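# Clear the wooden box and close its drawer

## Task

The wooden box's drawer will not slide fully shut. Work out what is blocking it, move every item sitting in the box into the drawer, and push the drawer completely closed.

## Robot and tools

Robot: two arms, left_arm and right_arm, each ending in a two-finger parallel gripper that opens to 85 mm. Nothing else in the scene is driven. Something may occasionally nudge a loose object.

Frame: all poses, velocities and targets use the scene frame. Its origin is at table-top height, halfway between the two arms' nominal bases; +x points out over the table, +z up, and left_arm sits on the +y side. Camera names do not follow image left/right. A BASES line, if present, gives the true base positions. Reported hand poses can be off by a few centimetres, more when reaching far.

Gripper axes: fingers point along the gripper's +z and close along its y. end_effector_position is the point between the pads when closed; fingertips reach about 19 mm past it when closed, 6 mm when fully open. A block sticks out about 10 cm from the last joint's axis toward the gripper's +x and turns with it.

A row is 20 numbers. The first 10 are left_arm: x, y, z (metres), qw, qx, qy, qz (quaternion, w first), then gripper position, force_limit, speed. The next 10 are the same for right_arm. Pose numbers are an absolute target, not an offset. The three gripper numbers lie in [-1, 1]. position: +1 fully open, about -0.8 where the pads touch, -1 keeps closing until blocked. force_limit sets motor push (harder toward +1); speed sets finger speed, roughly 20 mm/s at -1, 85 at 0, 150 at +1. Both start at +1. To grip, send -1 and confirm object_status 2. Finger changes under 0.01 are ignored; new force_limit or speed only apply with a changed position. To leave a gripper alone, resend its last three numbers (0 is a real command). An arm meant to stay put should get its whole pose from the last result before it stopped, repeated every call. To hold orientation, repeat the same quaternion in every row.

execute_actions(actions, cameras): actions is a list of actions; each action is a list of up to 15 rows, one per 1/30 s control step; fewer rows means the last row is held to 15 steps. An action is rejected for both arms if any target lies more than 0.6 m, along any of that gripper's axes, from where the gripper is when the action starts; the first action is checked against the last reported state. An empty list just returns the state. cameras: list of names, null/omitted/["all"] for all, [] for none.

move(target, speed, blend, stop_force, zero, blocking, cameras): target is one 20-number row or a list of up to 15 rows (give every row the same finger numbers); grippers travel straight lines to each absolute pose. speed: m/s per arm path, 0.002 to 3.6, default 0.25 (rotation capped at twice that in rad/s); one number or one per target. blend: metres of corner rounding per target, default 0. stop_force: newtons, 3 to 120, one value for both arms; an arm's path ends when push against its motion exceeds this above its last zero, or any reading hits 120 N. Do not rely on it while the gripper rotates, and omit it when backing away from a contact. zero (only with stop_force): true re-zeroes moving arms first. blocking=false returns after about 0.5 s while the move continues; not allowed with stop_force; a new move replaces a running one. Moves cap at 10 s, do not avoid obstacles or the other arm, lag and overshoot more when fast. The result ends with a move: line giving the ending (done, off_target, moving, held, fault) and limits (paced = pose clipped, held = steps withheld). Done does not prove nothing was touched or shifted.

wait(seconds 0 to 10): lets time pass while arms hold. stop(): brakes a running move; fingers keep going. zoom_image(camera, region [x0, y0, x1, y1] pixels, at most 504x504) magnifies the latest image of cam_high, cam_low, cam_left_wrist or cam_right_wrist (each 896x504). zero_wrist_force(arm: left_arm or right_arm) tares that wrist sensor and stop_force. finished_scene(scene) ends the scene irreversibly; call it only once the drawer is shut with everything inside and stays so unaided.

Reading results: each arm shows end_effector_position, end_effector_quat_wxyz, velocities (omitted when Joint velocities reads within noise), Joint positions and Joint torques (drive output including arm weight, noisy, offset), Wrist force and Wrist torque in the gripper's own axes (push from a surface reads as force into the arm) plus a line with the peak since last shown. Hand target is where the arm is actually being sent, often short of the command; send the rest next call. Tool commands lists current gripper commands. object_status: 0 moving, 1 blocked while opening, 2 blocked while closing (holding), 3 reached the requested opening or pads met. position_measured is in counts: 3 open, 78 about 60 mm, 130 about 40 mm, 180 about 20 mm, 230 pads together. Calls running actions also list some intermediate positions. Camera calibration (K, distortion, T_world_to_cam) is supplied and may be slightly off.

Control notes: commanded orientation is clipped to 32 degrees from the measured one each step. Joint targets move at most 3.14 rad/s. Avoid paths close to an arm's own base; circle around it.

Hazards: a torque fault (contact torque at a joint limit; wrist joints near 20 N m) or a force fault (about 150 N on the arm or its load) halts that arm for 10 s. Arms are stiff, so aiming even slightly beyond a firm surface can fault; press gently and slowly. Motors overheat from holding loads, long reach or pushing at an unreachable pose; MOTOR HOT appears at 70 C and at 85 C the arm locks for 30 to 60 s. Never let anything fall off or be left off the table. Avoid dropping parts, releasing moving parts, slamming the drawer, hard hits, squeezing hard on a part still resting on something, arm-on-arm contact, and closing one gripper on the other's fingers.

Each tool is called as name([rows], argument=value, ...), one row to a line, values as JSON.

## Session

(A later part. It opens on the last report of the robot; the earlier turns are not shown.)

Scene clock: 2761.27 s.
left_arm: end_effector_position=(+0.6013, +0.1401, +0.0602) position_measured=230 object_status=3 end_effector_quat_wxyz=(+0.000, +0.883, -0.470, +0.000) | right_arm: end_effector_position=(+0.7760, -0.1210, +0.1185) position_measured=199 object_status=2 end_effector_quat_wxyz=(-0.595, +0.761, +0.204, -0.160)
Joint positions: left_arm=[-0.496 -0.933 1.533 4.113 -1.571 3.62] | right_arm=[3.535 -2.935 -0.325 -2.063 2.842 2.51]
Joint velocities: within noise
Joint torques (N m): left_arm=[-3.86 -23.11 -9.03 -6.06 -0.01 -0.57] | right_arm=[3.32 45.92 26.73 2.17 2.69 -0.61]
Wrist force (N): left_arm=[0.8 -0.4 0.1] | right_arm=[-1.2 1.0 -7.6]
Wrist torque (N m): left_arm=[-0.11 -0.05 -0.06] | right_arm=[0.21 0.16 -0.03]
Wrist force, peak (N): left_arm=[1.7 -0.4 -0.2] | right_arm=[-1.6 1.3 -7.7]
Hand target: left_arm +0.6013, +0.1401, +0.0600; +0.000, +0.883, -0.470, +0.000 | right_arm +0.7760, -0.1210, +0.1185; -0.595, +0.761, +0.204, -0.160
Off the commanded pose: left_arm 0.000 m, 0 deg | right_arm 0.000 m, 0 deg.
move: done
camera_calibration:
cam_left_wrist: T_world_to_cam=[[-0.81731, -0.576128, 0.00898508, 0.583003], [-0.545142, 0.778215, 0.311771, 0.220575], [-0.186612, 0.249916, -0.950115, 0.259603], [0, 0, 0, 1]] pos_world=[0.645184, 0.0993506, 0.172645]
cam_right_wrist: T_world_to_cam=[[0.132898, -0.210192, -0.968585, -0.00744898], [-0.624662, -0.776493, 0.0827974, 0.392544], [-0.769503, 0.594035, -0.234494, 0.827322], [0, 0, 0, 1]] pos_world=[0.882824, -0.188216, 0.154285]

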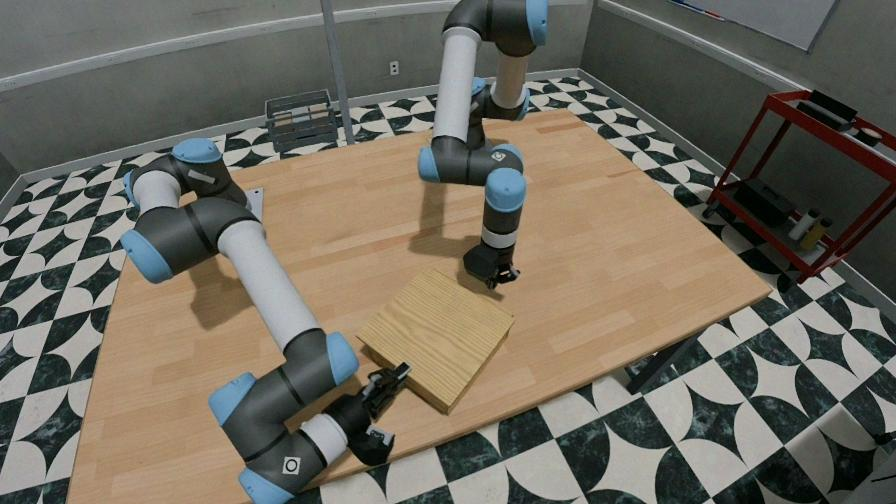

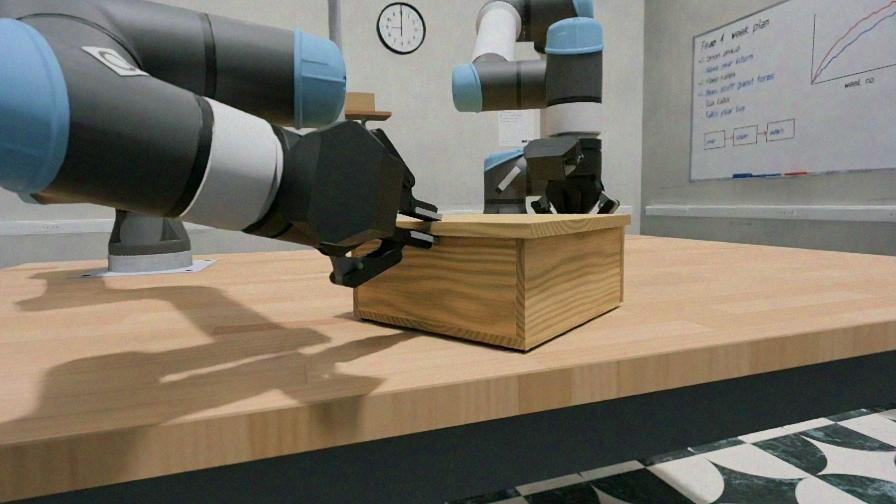

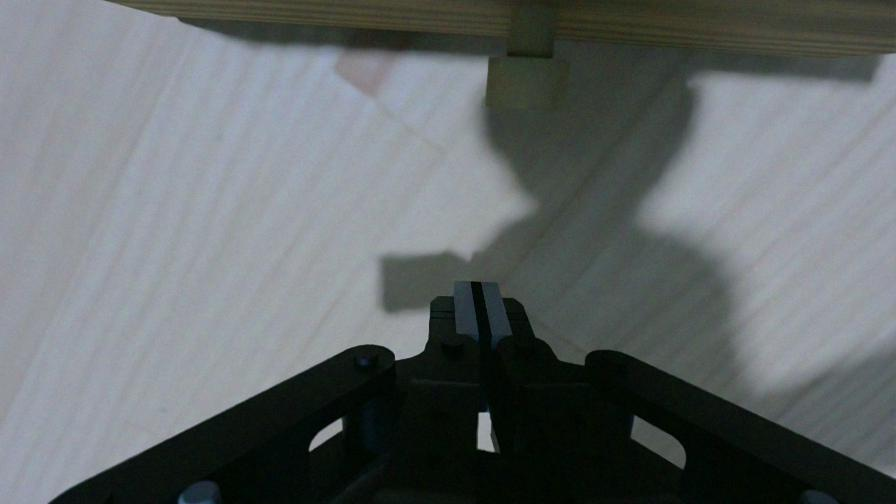

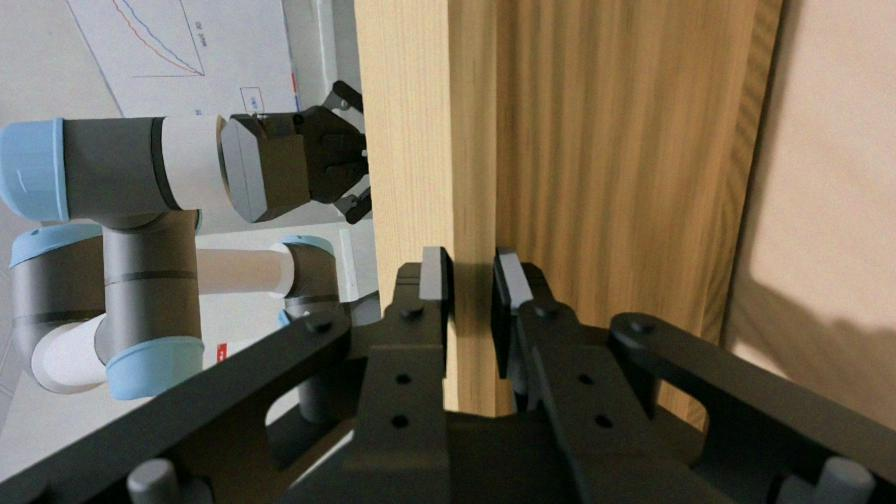

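move([
  [0.5908,0.1331,0.060,0,0.8829,-0.4695,0,-1,-1,-1,0.776,-0.121,0.1185,0.5946,-0.7607,-0.2043,0.1596,-1,0,-1],
  [0.6350,0.0676,0.060,0,0.8829,-0.4695,0,-1,-1,-1,0.776,-0.121,0.1185,0.5946,-0.7607,-0.2043,0.1596,-1,0,-1],
], speed=0.025, stop_force=12)

zoom_image(camera="cam_high", region=[400, 230, 540, 370])

zoom_image(camera="cam_low", region=[590, 200, 660, 310])

Scene clock: 2777.20 s.
left_arm: end_effector_position=(+0.6195, +0.0905, +0.0600) position_measured=230 object_status=3 end_effector_quat_wxyz=(+0.000, +0.883, -0.470, +0.000) | right_arm: end_effector_position=(+0.7760, -0.1210, +0.1185) position_measured=199 object_status=2 end_effector_quat_wxyz=(-0.595, +0.761, +0.204, -0.160)
Joint positions: left_arm=[-0.545 -0.865 1.411 4.167 -1.571 3.571] | right_arm=[3.535 -2.935 -0.325 -2.063 2.842 2.51]
Joint velocities: within noise
Joint torques (N m): left_arm=[5.62 -69.97 -11.7 -4.89 -1.92 1.05] | right_arm=[3.1 45.99 28.69 2.35 2.93 -0.66]
Wrist force (N): left_arm=[-0.8 -1.4 0.6] | right_arm=[-1.2 0.7 -12.8]
Wrist torque (N m): left_arm=[-0.05 -0.13 -0.06] | right_arm=[0.15 0.20 -0.03]
Wrist force, peak (N): left_arm=[-25.7 8.0 -13.3] | right_arm=[0.2 3.3 -13.9]
Hand target: left_arm +0.6195, +0.0905, +0.0600; +0.000, +0.883, -0.470, +0.000 | right_arm +0.7760, -0.1210, +0.1185; -0.595, +0.761, +0.204, -0.160
Off the commanded pose: left_arm 0.028 m, 0 deg | right_arm 0.000 m, 0 deg.
move: contact (left_arm); path passed 1 of 2 targets
camera_calibration:
cam_left_wrist: T_world_to_cam=[[-0.817331, -0.5761, 0.00888394, 0.569333], [-0.545181, 0.778271, 0.311564, 0.269187], [-0.186406, 0.249808, -0.950184, 0.27518], [0, 0, 0, 1]] pos_world=[0.663384, 0.0497504, 0.172545]
cam_right_wrist: T_world_to_cam=[[0.132898, -0.210192, -0.968585, -0.00744898], [-0.624662, -0.776493, 0.0827974, 0.392544], [-0.769503, 0.594035, -0.234494, 0.827322], [0, 0, 0, 1]] pos_world=[0.882824, -0.188216, 0.154285]

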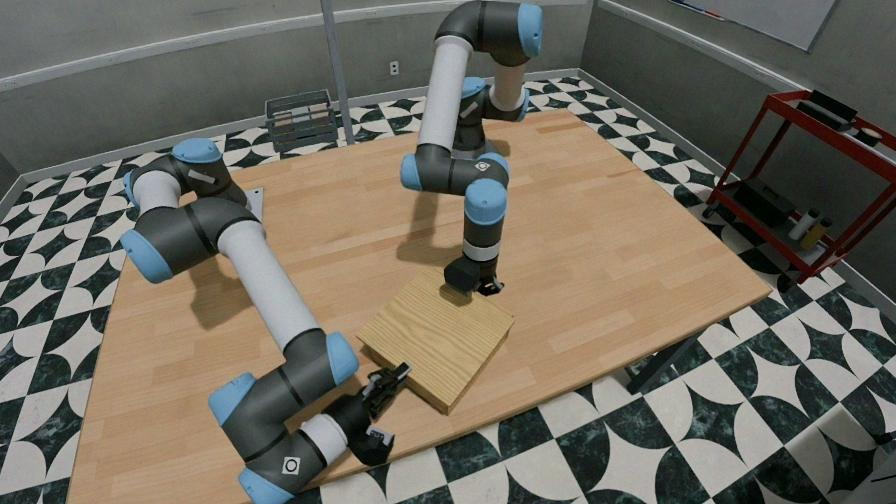

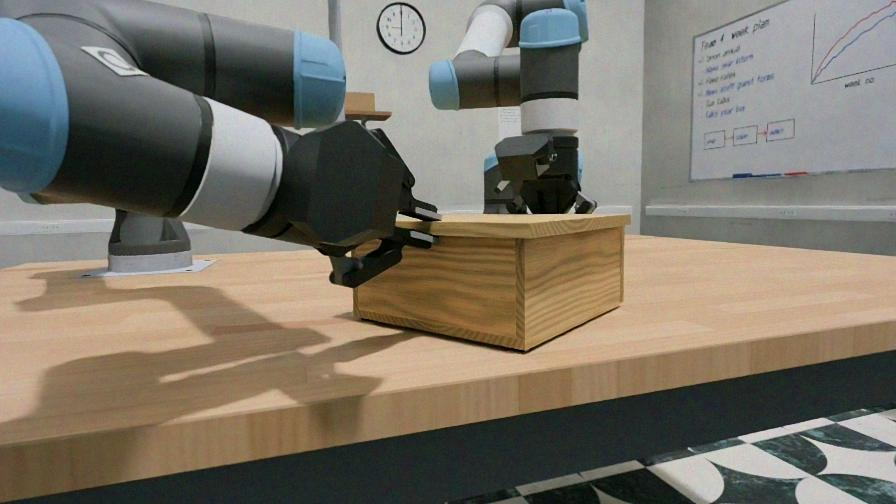

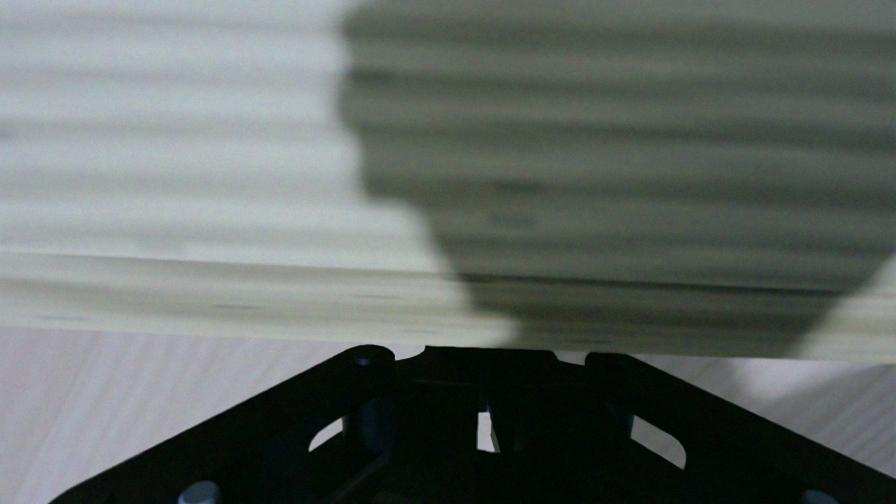

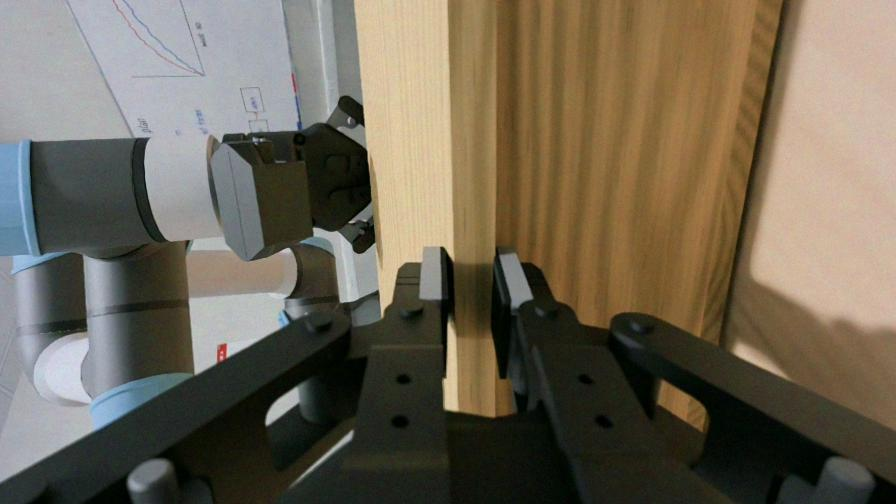

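Scaled by 3.600 from the camera's 896x504 image, which has a finer 1280x720 frame.

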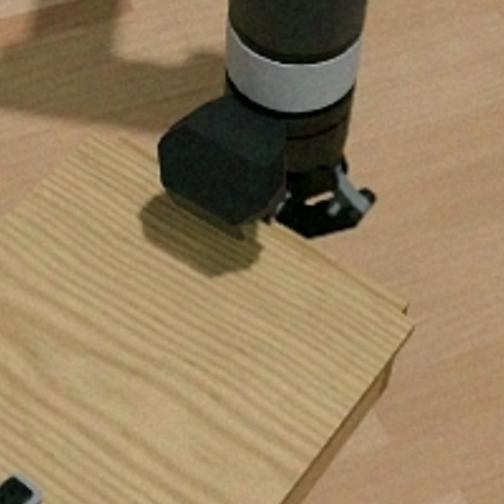

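Scaled by 4.582 from the camera's 896x504 image, which has a finer 1280x720 frame.

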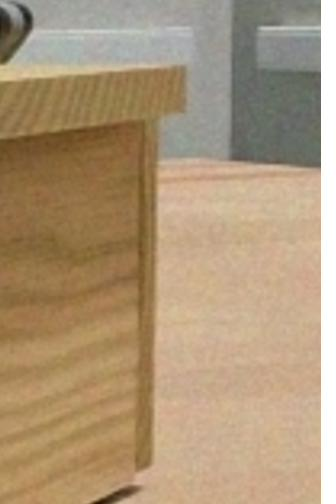

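zoom_image(camera="cam_left_wrist", region=[200, 200, 700, 420])

zoom_image(camera="cam_high", region=[480, 290, 525, 335])

zoom_image(camera="cam_low", region=[610, 210, 640, 310])

Scaled by 1.008 from the camera's 896x504 image, which has a finer 1280x720 frame.

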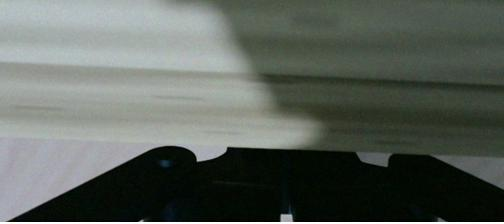

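Scaled by 11.200 from the camera's 896x504 image, which has a finer 1280x720 frame.

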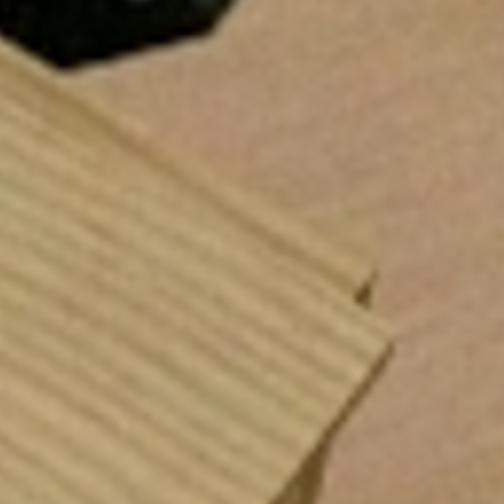

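Scaled by 5.040 from the camera's 896x504 image, which has a finer 1280x720 frame.

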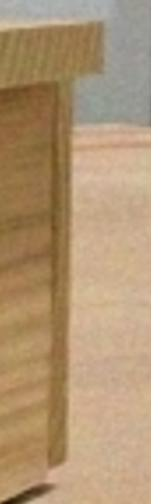

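move([
  [0.6039,0.1136,0.060,0,0.8829,-0.4695,0,-1,-1,-1,0.776,-0.121,0.1185,0.5946,-0.7607,-0.2043,0.1596,-1,0,-1],
  [0.6039,0.1136,0.17,0,0.8829,-0.4695,0,-1,-1,-1,0.776,-0.121,0.1185,0.5946,-0.7607,-0.2043,0.1596,-1,0,-1],
  [0.6377,0.0681,0.17,0,0.2924,-0.9563,0,-1,-1,-1,0.776,-0.121,0.1185,0.5946,-0.7607,-0.2043,0.1596,-1,0,-1],
], speed=[0.06,0.15,0.3])

zoom_image(camera="cam_high", region=[400, 230, 540, 370])

Scene clock: 2836.57 s.
left_arm: end_effector_position=(+0.6377, +0.0681, +0.1700) position_measured=230 object_status=3 end_effector_quat_wxyz=(+0.000, -0.293, +0.956, +0.000) | right_arm: end_effector_position=(+0.7760, -0.1210, +0.1185) position_measured=199 object_status=2 end_effector_quat_wxyz=(-0.595, +0.761, +0.204, -0.160)
Joint positions: left_arm=[-0.558 -0.915 1.191 4.436 -1.571 5.128] | right_arm=[3.535 -2.935 -0.325 -2.063 2.842 2.51]
Joint velocities: within noise
Joint torques (N m): left_arm=[-1.25 -25.86 -33.25 -0.36 -1.04 1.64] | right_arm=[3.22 46.12 31.13 2.77 2.97 -0.79]
Wrist force (N): left_arm=[0.8 -0.2 0.3] | right_arm=[-0.7 1.2 -7.8]
Wrist torque (N m): left_arm=[-0.07 -0.08 -0.06] | right_arm=[0.21 0.24 -0.03]
Wrist force, peak (N): left_arm=[2.0 0.5 0.1] | right_arm=[-1.5 0.9 -13.0]
Hand target: left_arm +0.6377, +0.0681, +0.1700; +0.000, -0.292, +0.956, +0.000 | right_arm +0.7760, -0.1210, +0.1185; -0.595, +0.761, +0.204, -0.160
Off the commanded pose: left_arm 0.000 m, 0 deg | right_arm 0.000 m, 0 deg.
move: done
camera_calibration:
cam_left_wrist: T_world_to_cam=[[-0.576474, 0.817067, 0.0089309, 0.321896], [0.77796, 0.545473, 0.311829, -0.565665], [0.249913, 0.186709, -0.950096, 0.114757], [0, 0, 0, 1]] pos_world=[0.59695, 0.0241185, 0.282546]
cam_right_wrist: T_world_to_cam=[[0.132898, -0.210192, -0.968585, -0.00744898], [-0.624662, -0.776493, 0.0827974, 0.392544], [-0.769503, 0.594035, -0.234494, 0.827322], [0, 0, 0, 1]] pos_world=[0.882824, -0.188216, 0.154285]

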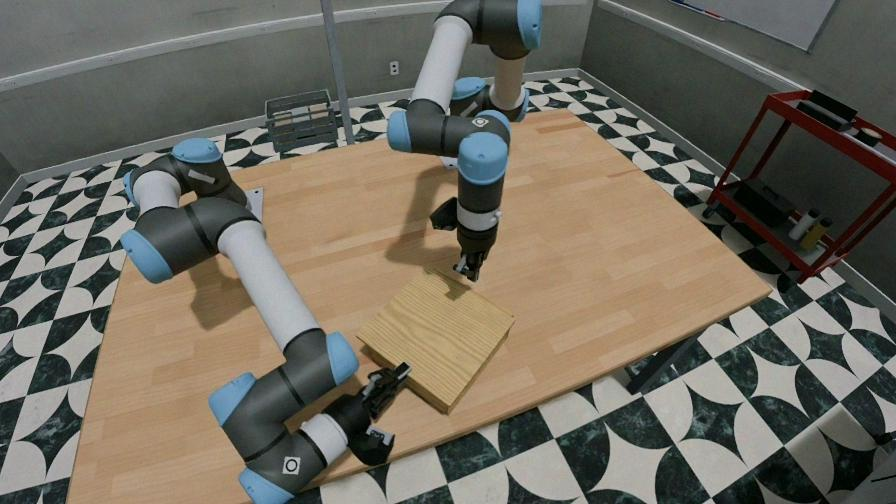

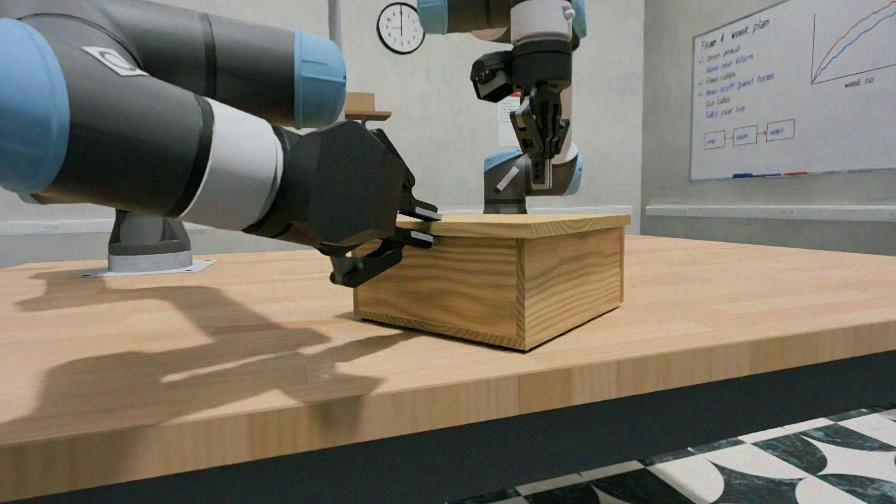

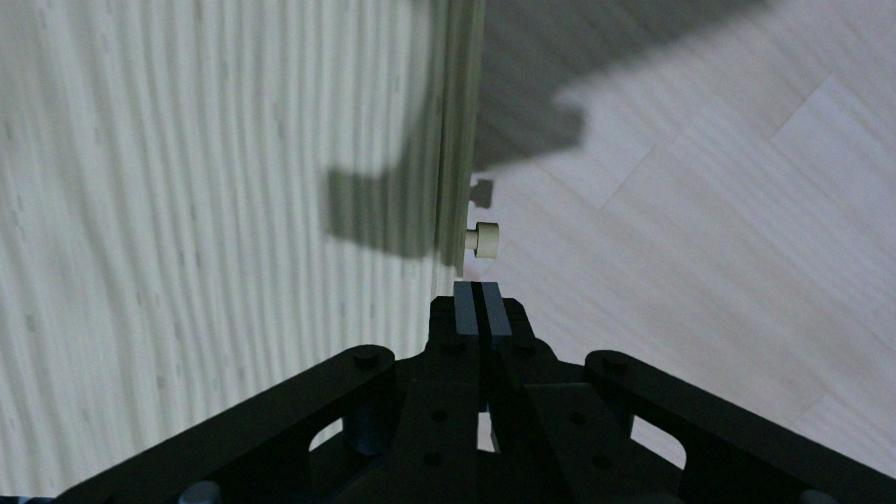

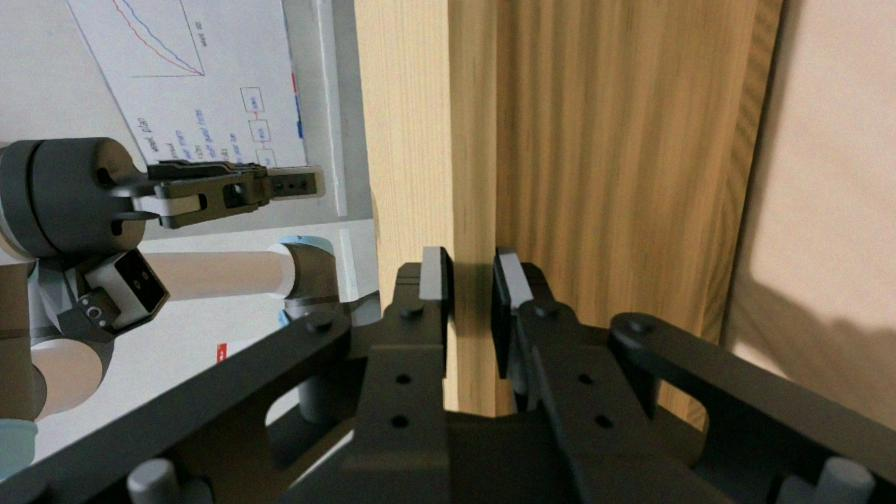

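Scaled by 3.600 from the camera's 896x504 image, which has a finer 1280x720 frame.

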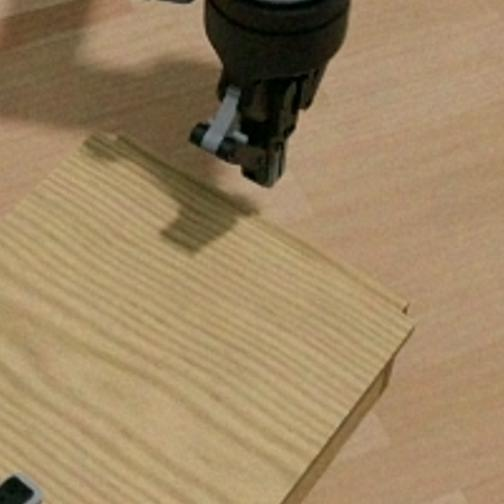

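zoom_image(camera="cam_left_wrist", region=[390, 0, 530, 300])

Scaled by 1.680 from the camera's 896x504 image, which has a finer 1280x720 frame.

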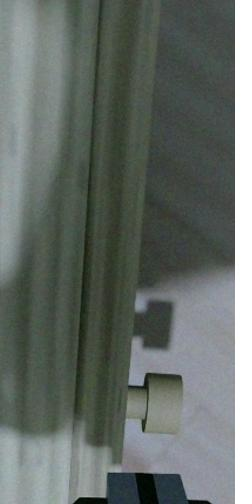

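move([
  [0.6073,0.1321,0.17,0,0.8829,-0.4695,0,-1,-1,-1,0.776,-0.121,0.1185,0.5946,-0.7607,-0.2043,0.1596,-1,0,-1],
  [0.6073,0.1321,0.058,0,0.8829,-0.4695,0,-1,-1,-1,0.776,-0.121,0.1185,0.5946,-0.7607,-0.2043,0.1596,-1,0,-1],
], speed=[0.3,0.1])

move(target=[0.6576,0.0575,0.058,0,0.8829,-0.4695,0,-1,-1,-1,0.776,-0.121,0.1185,0.5946,-0.7607,-0.2043,0.1596,-1,0,-1], speed=0.015, stop_force=14)

zoom_image(camera="cam_high", region=[480, 290, 525, 335])

Scene clock: 2896.00 s.
left_arm: end_effector_position=(+0.6073, +0.1321, +0.0582) position_measured=230 object_status=3 end_effector_quat_wxyz=(+0.000, +0.883, -0.470, +0.000) | right_arm: end_effector_position=(+0.7760, -0.1210, +0.1185) position_measured=199 object_status=2 end_effector_quat_wxyz=(-0.595, +0.761, +0.204, -0.160)
Joint positions: left_arm=[-0.502 -0.914 1.505 4.122 -1.571 3.614] | right_arm=[3.535 -2.935 -0.325 -2.063 2.842 2.51]
Joint velocities: within noise
Joint torques (N m): left_arm=[5.26 -24.81 -12.48 -5.72 1.2 0.67] | right_arm=[3.02 46.38 33.37 3.11 3.16 -0.91]
Wrist force (N): left_arm=[1.2 -0.4 -0.2] | right_arm=[-0.6 1.2 -7.7]
Wrist torque (N m): left_arm=[-0.11 -0.09 -0.06] | right_arm=[0.22 0.23 -0.04]
Wrist force, peak (N): left_arm=[1.6 -0.3 0.4] | right_arm=[-0.3 1.4 -8.0]
Hand target: left_arm +0.6073, +0.1321, +0.0580; +0.000, +0.883, -0.470, +0.000 | right_arm +0.7760, -0.1210, +0.1185; -0.595, +0.761, +0.204, -0.160
Off the commanded pose: left_arm 0.000 m, 0 deg | right_arm 0.000 m, 0 deg.
move: done
camera_calibration:
cam_left_wrist: T_world_to_cam=[[-0.817278, -0.576173, 0.00896668, 0.583301], [-0.54519, 0.778181, 0.311772, 0.230697], [-0.186613, 0.249916, -0.950115, 0.260917], [0, 0, 0, 1]] pos_world=[0.651183, 0.0913506, 0.170745]
cam_right_wrist: T_world_to_cam=[[0.132898, -0.210192, -0.968585, -0.00744898], [-0.624662, -0.776493, 0.0827974, 0.392544], [-0.769503, 0.594035, -0.234494, 0.827322], [0, 0, 0, 1]] pos_world=[0.882824, -0.188216, 0.154285]

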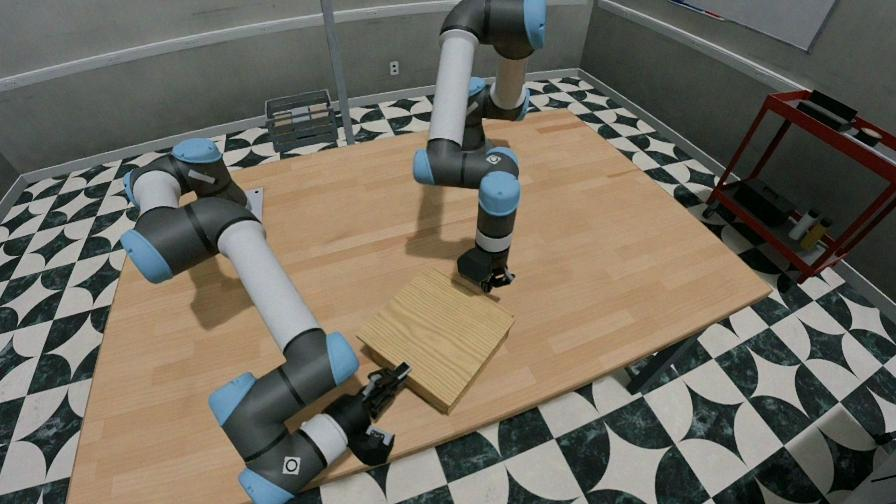

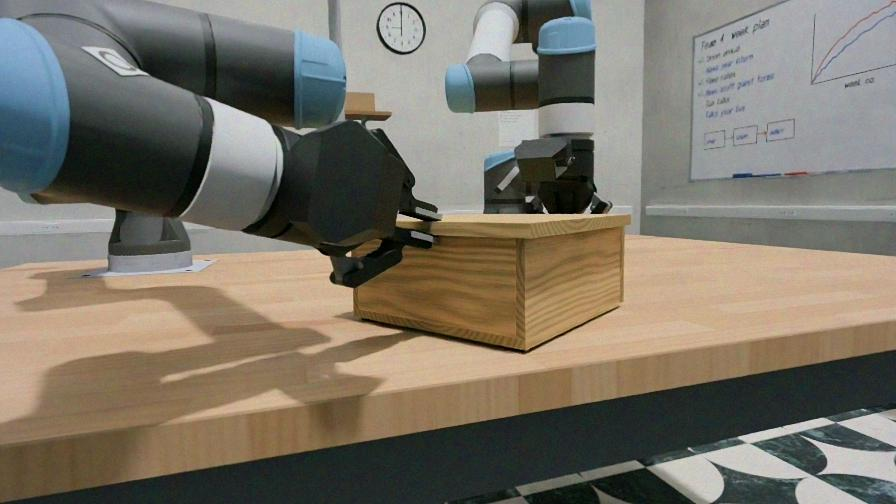

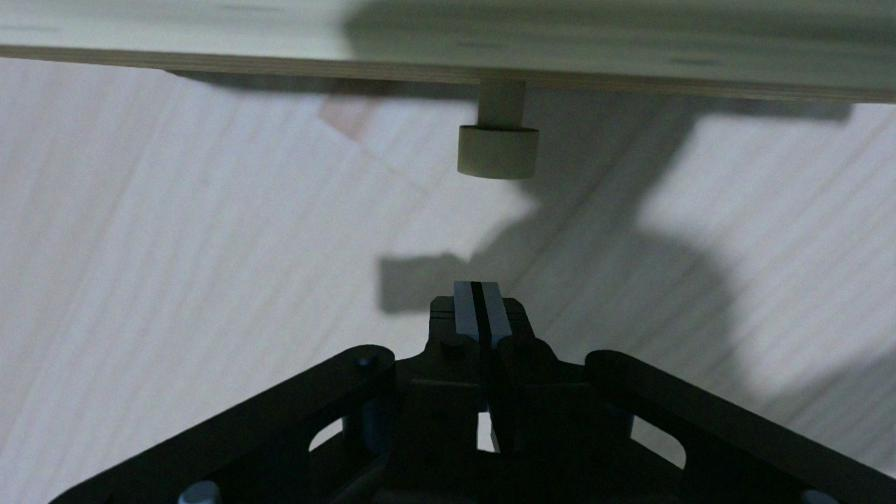

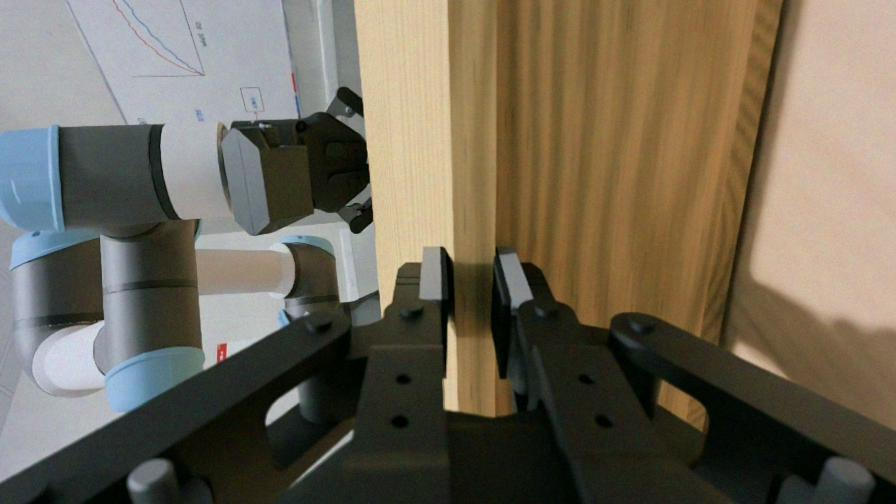

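Scene clock: 2900.10 s.
left_arm: end_effector_position=(+0.6305, +0.0977, +0.0580) position_measured=230 object_status=3 end_effector_quat_wxyz=(+0.000, +0.883, -0.470, +0.000) | right_arm: end_effector_position=(+0.7760, -0.1210, +0.1185) position_measured=199 object_status=2 end_effector_quat_wxyz=(-0.595, +0.761, +0.204, -0.160)
Joint positions: left_arm=[-0.528 -0.846 1.382 4.177 -1.571 3.588] | right_arm=[3.535 -2.935 -0.325 -2.063 2.842 2.51]
Joint velocities: within noise
Joint torques (N m): left_arm=[5.04 -72.74 -13.06 -5.9 -2.07 1.15] | right_arm=[2.6 46.81 34.59 3.3 3.24 -0.96]
Wrist force (N): left_arm=[-3.8 -0.5 2.3] | right_arm=[-0.3 2.6 -8.7]
Wrist torque (N m): left_arm=[-0.02 -0.08 -0.05] | right_arm=[0.14 0.23 -0.03]
Wrist force, peak (N): left_arm=[-17.1 6.2 -7.0] | right_arm=[0.2 3.9 -10.1]
Hand target: left_arm +0.6305, +0.0977, +0.0580; +0.000, +0.883, -0.470, +0.000 | right_arm +0.7760, -0.1210, +0.1185; -0.595, +0.761, +0.204, -0.160
Off the commanded pose: left_arm 0.048 m, 0 deg | right_arm 0.000 m, 0 deg.
move: contact (left_arm)
camera_calibration:
cam_left_wrist: T_world_to_cam=[[-0.817303, -0.576137, 0.00909233, 0.582519], [-0.545089, 0.778181, 0.311949, 0.270165], [-0.186801, 0.25, -0.950055, 0.273689], [0, 0, 0, 1]] pos_world=[0.674483, 0.0569508, 0.170446]
cam_right_wrist: T_world_to_cam=[[0.132898, -0.210192, -0.968585, -0.00744898], [-0.624662, -0.776493, 0.0827974, 0.392544], [-0.769503, 0.594035, -0.234494, 0.827322], [0, 0, 0, 1]] pos_world=[0.882824, -0.188216, 0.154285]

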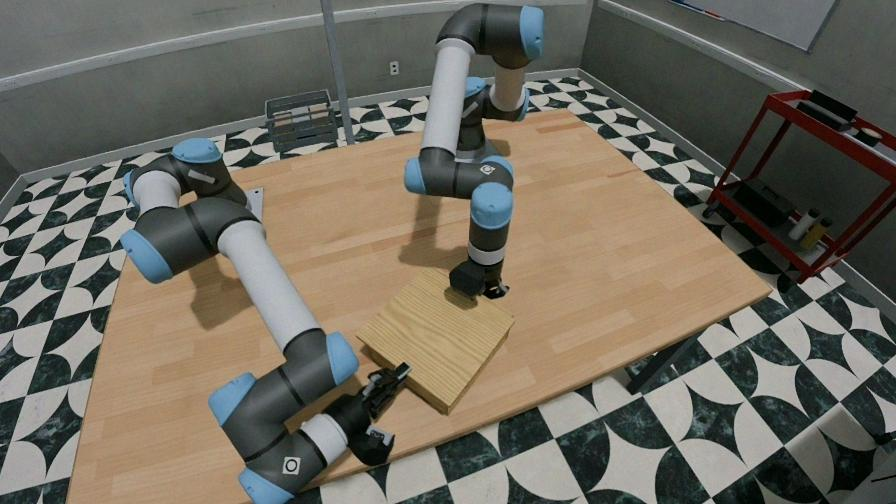

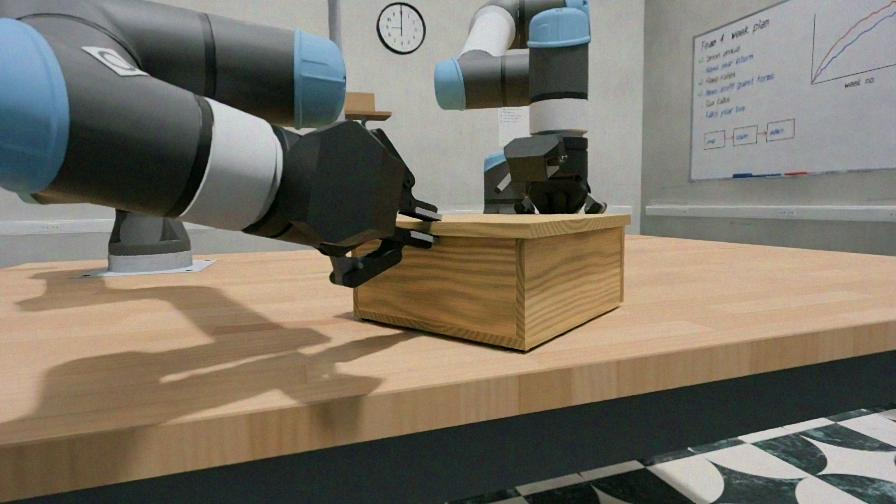

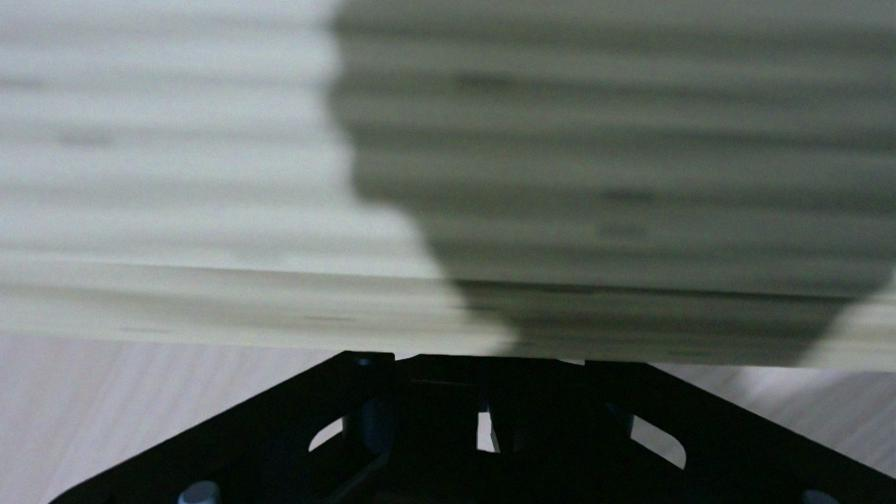

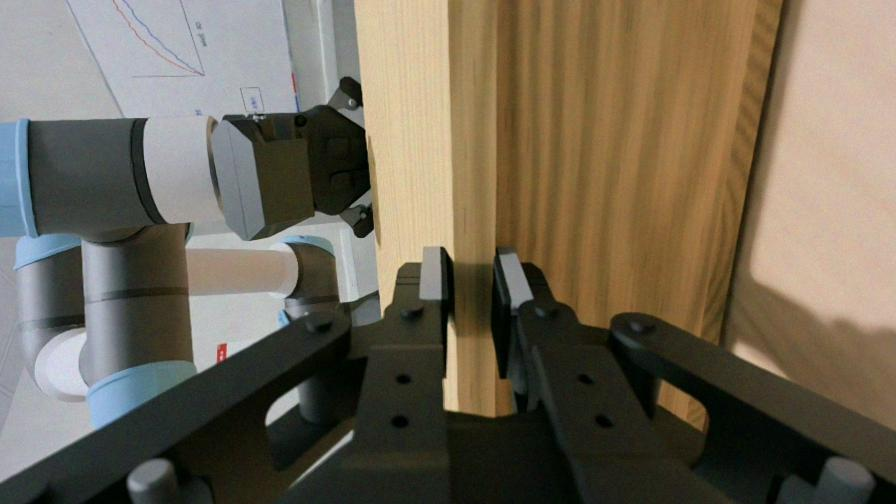

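Scaled by 11.200 from the camera's 896x504 image, which has a finer 1280x720 frame.

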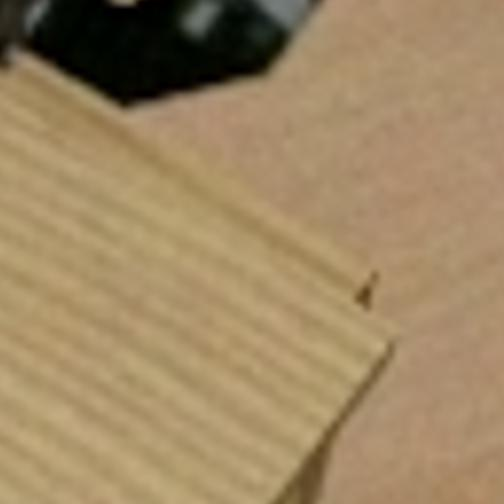

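move([
  [0.6039,0.1370,0.060,0,0.8829,-0.4695,0,-1,-1,-1,0.776,-0.121,0.1185,0.5946,-0.7607,-0.2043,0.1596,0.2,0,-1],
  [0.6000,0.1430,0.20,0,0.8829,-0.4695,0,-1,-1,-1,0.8096,-0.1708,0.1215,0.5946,-0.7607,-0.2043,0.1596,0.2,0,-1],
  [0.46,0.26,0.27,0,0.8829,-0.4695,0,-1,-1,-1,0.83,-0.20,0.24,0.5946,-0.7607,-0.2043,0.1596,0.2,0,-1],
], speed=[0.06,0.08,0.2])

zoom_image(camera="cam_low", region=[590, 210, 660, 310])

zoom_image(camera="cam_high", region=[340, 250, 540, 430])

Scene clock: 2934.93 s.
left_arm: end_effector_position=(+0.4601, +0.2599, +0.2699) position_measured=230 object_status=3 end_effector_quat_wxyz=(+0.000, +0.883, -0.470, +0.000) | right_arm: end_effector_position=(+0.8290, -0.1999, +0.2398) position_measured=104 object_status=3 end_effector_quat_wxyz=(-0.596, +0.779, +0.164, -0.102)
Joint positions: left_arm=[-0.421 -1.509 1.751 4.47 -1.571 3.695] | right_arm=[3.429 -2.934 -0.035 -2.187 2.839 2.641]
Joint velocities: within noise
Joint torques (N m): left_arm=[8.59 -43.22 -10.85 -0.15 1.41 1.21] | right_arm=[-9.06 93.65 33.53 4.7 4.95 1.63]
Wrist force (N): left_arm=[0.8 -0.2 0.3] | right_arm=[-1.2 0.3 -1.4]
Wrist torque (N m): left_arm=[-0.06 -0.05 -0.06] | right_arm=[0.03 0.05 0.31]
Wrist force, peak (N): left_arm=[-3.9 -0.4 2.5] | right_arm=[-1.2 -2.1 -10.7]
Hand target: left_arm +0.4600, +0.2600, +0.2700; +0.000, +0.883, -0.470, +0.000 | right_arm +0.8290, -0.1999, +0.2398; -0.596, +0.779, +0.164, -0.102
Off the commanded pose: left_arm 0.000 m, 0 deg | right_arm 0.001 m, 8 deg.
elbow stopped short (right arm): the move would have taken joint 3 (elbow) straighter than the controller allows.
move: off_target (right_arm)
camera_calibration:
cam_left_wrist: T_world_to_cam=[[-0.81731, -0.576128, 0.00898508, 0.534873], [-0.545142, 0.778215, 0.311771, -0.0150626], [-0.186612, 0.249916, -0.950115, 0.402641], [0, 0, 0, 1]] pos_world=[0.504084, 0.219251, 0.382445]
cam_right_wrist: T_world_to_cam=[[0.145702, -0.238673, -0.960107, 0.06805], [-0.729047, -0.681926, 0.0588826, 0.465492], [-0.668776, 0.691384, -0.273362, 0.888636], [0, 0, 0, 1]] pos_world=[0.923749, -0.280716, 0.280845]

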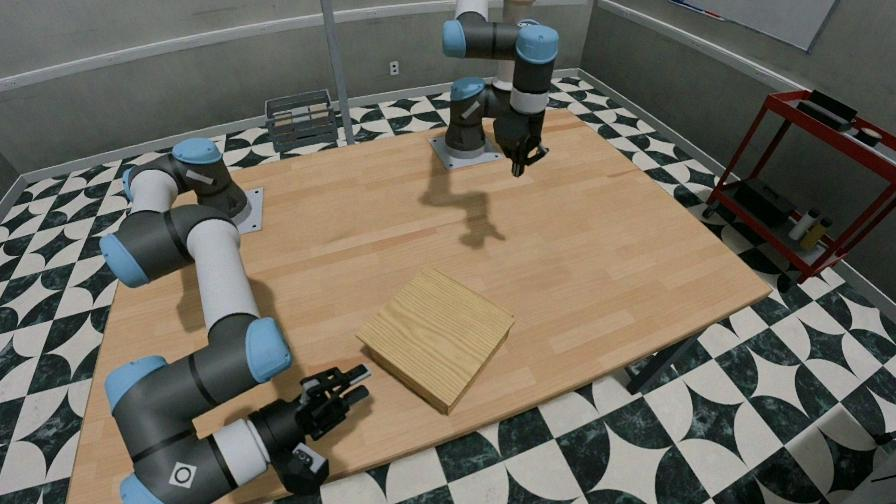

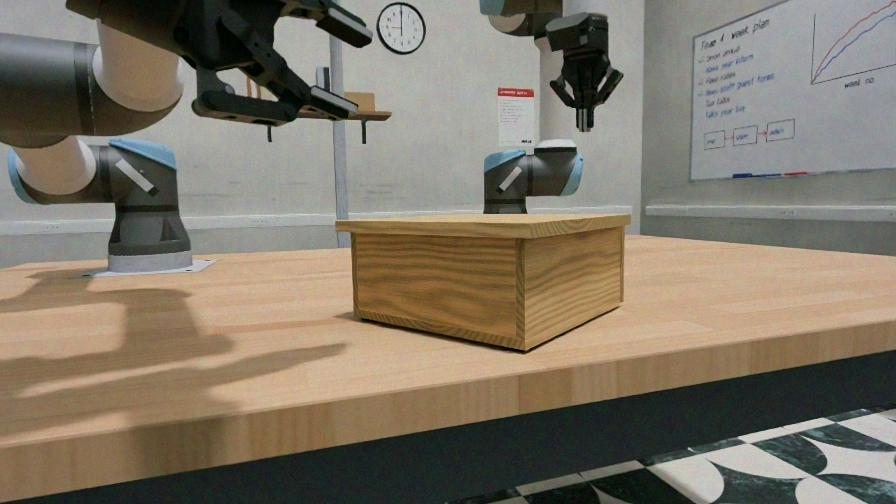

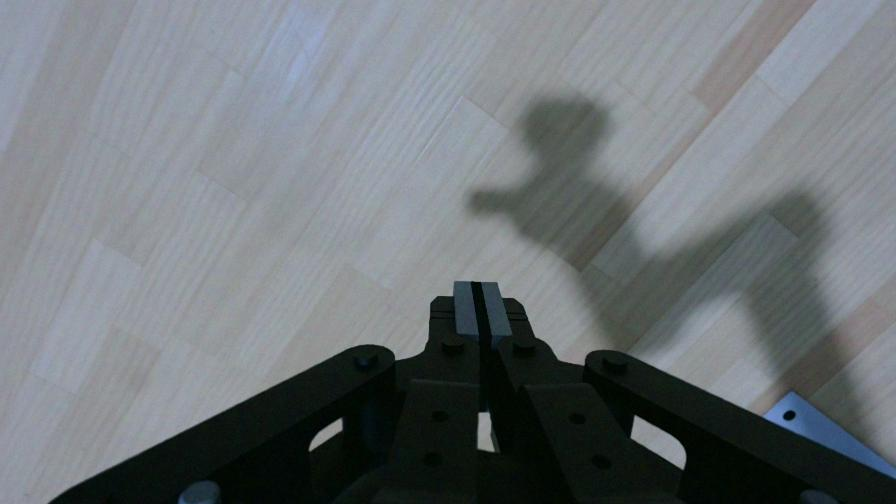

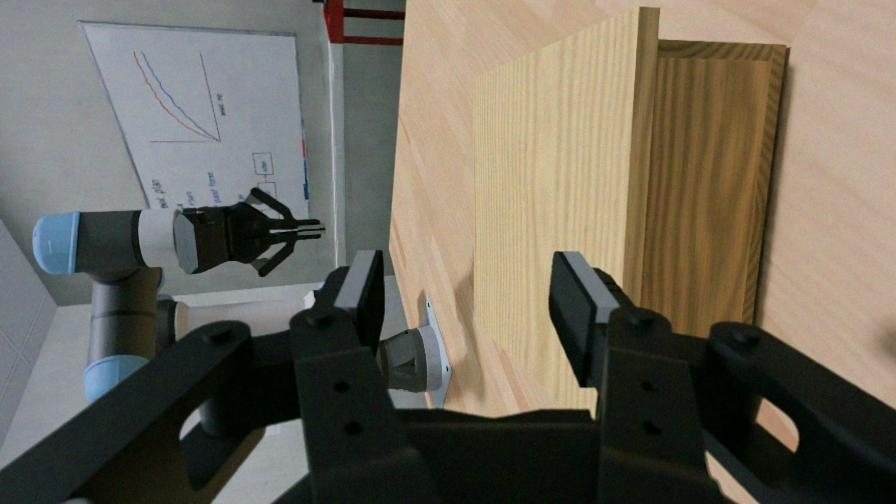

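Scaled by 5.040 from the camera's 896x504 image, which has a finer 1280x720 frame.

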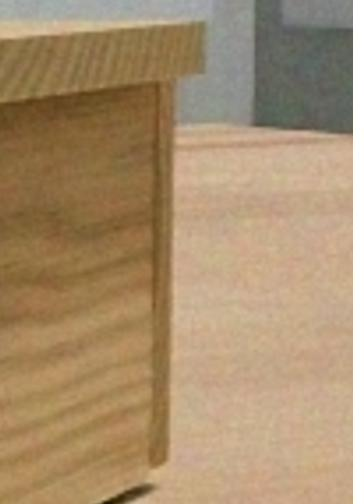

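Scaled by 2.520 from the camera's 896x504 image, which has a finer 1280x720 frame.

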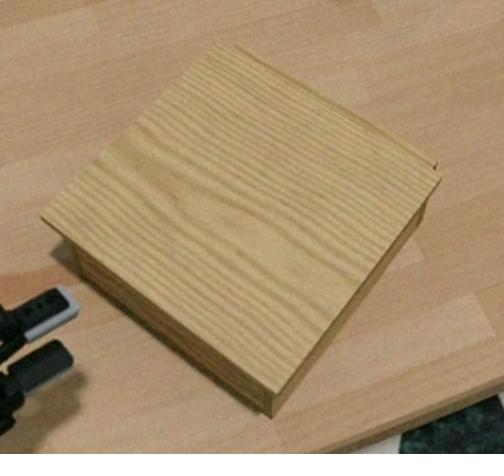

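finished_scene(scene=1)

The scene is finished: the task was done.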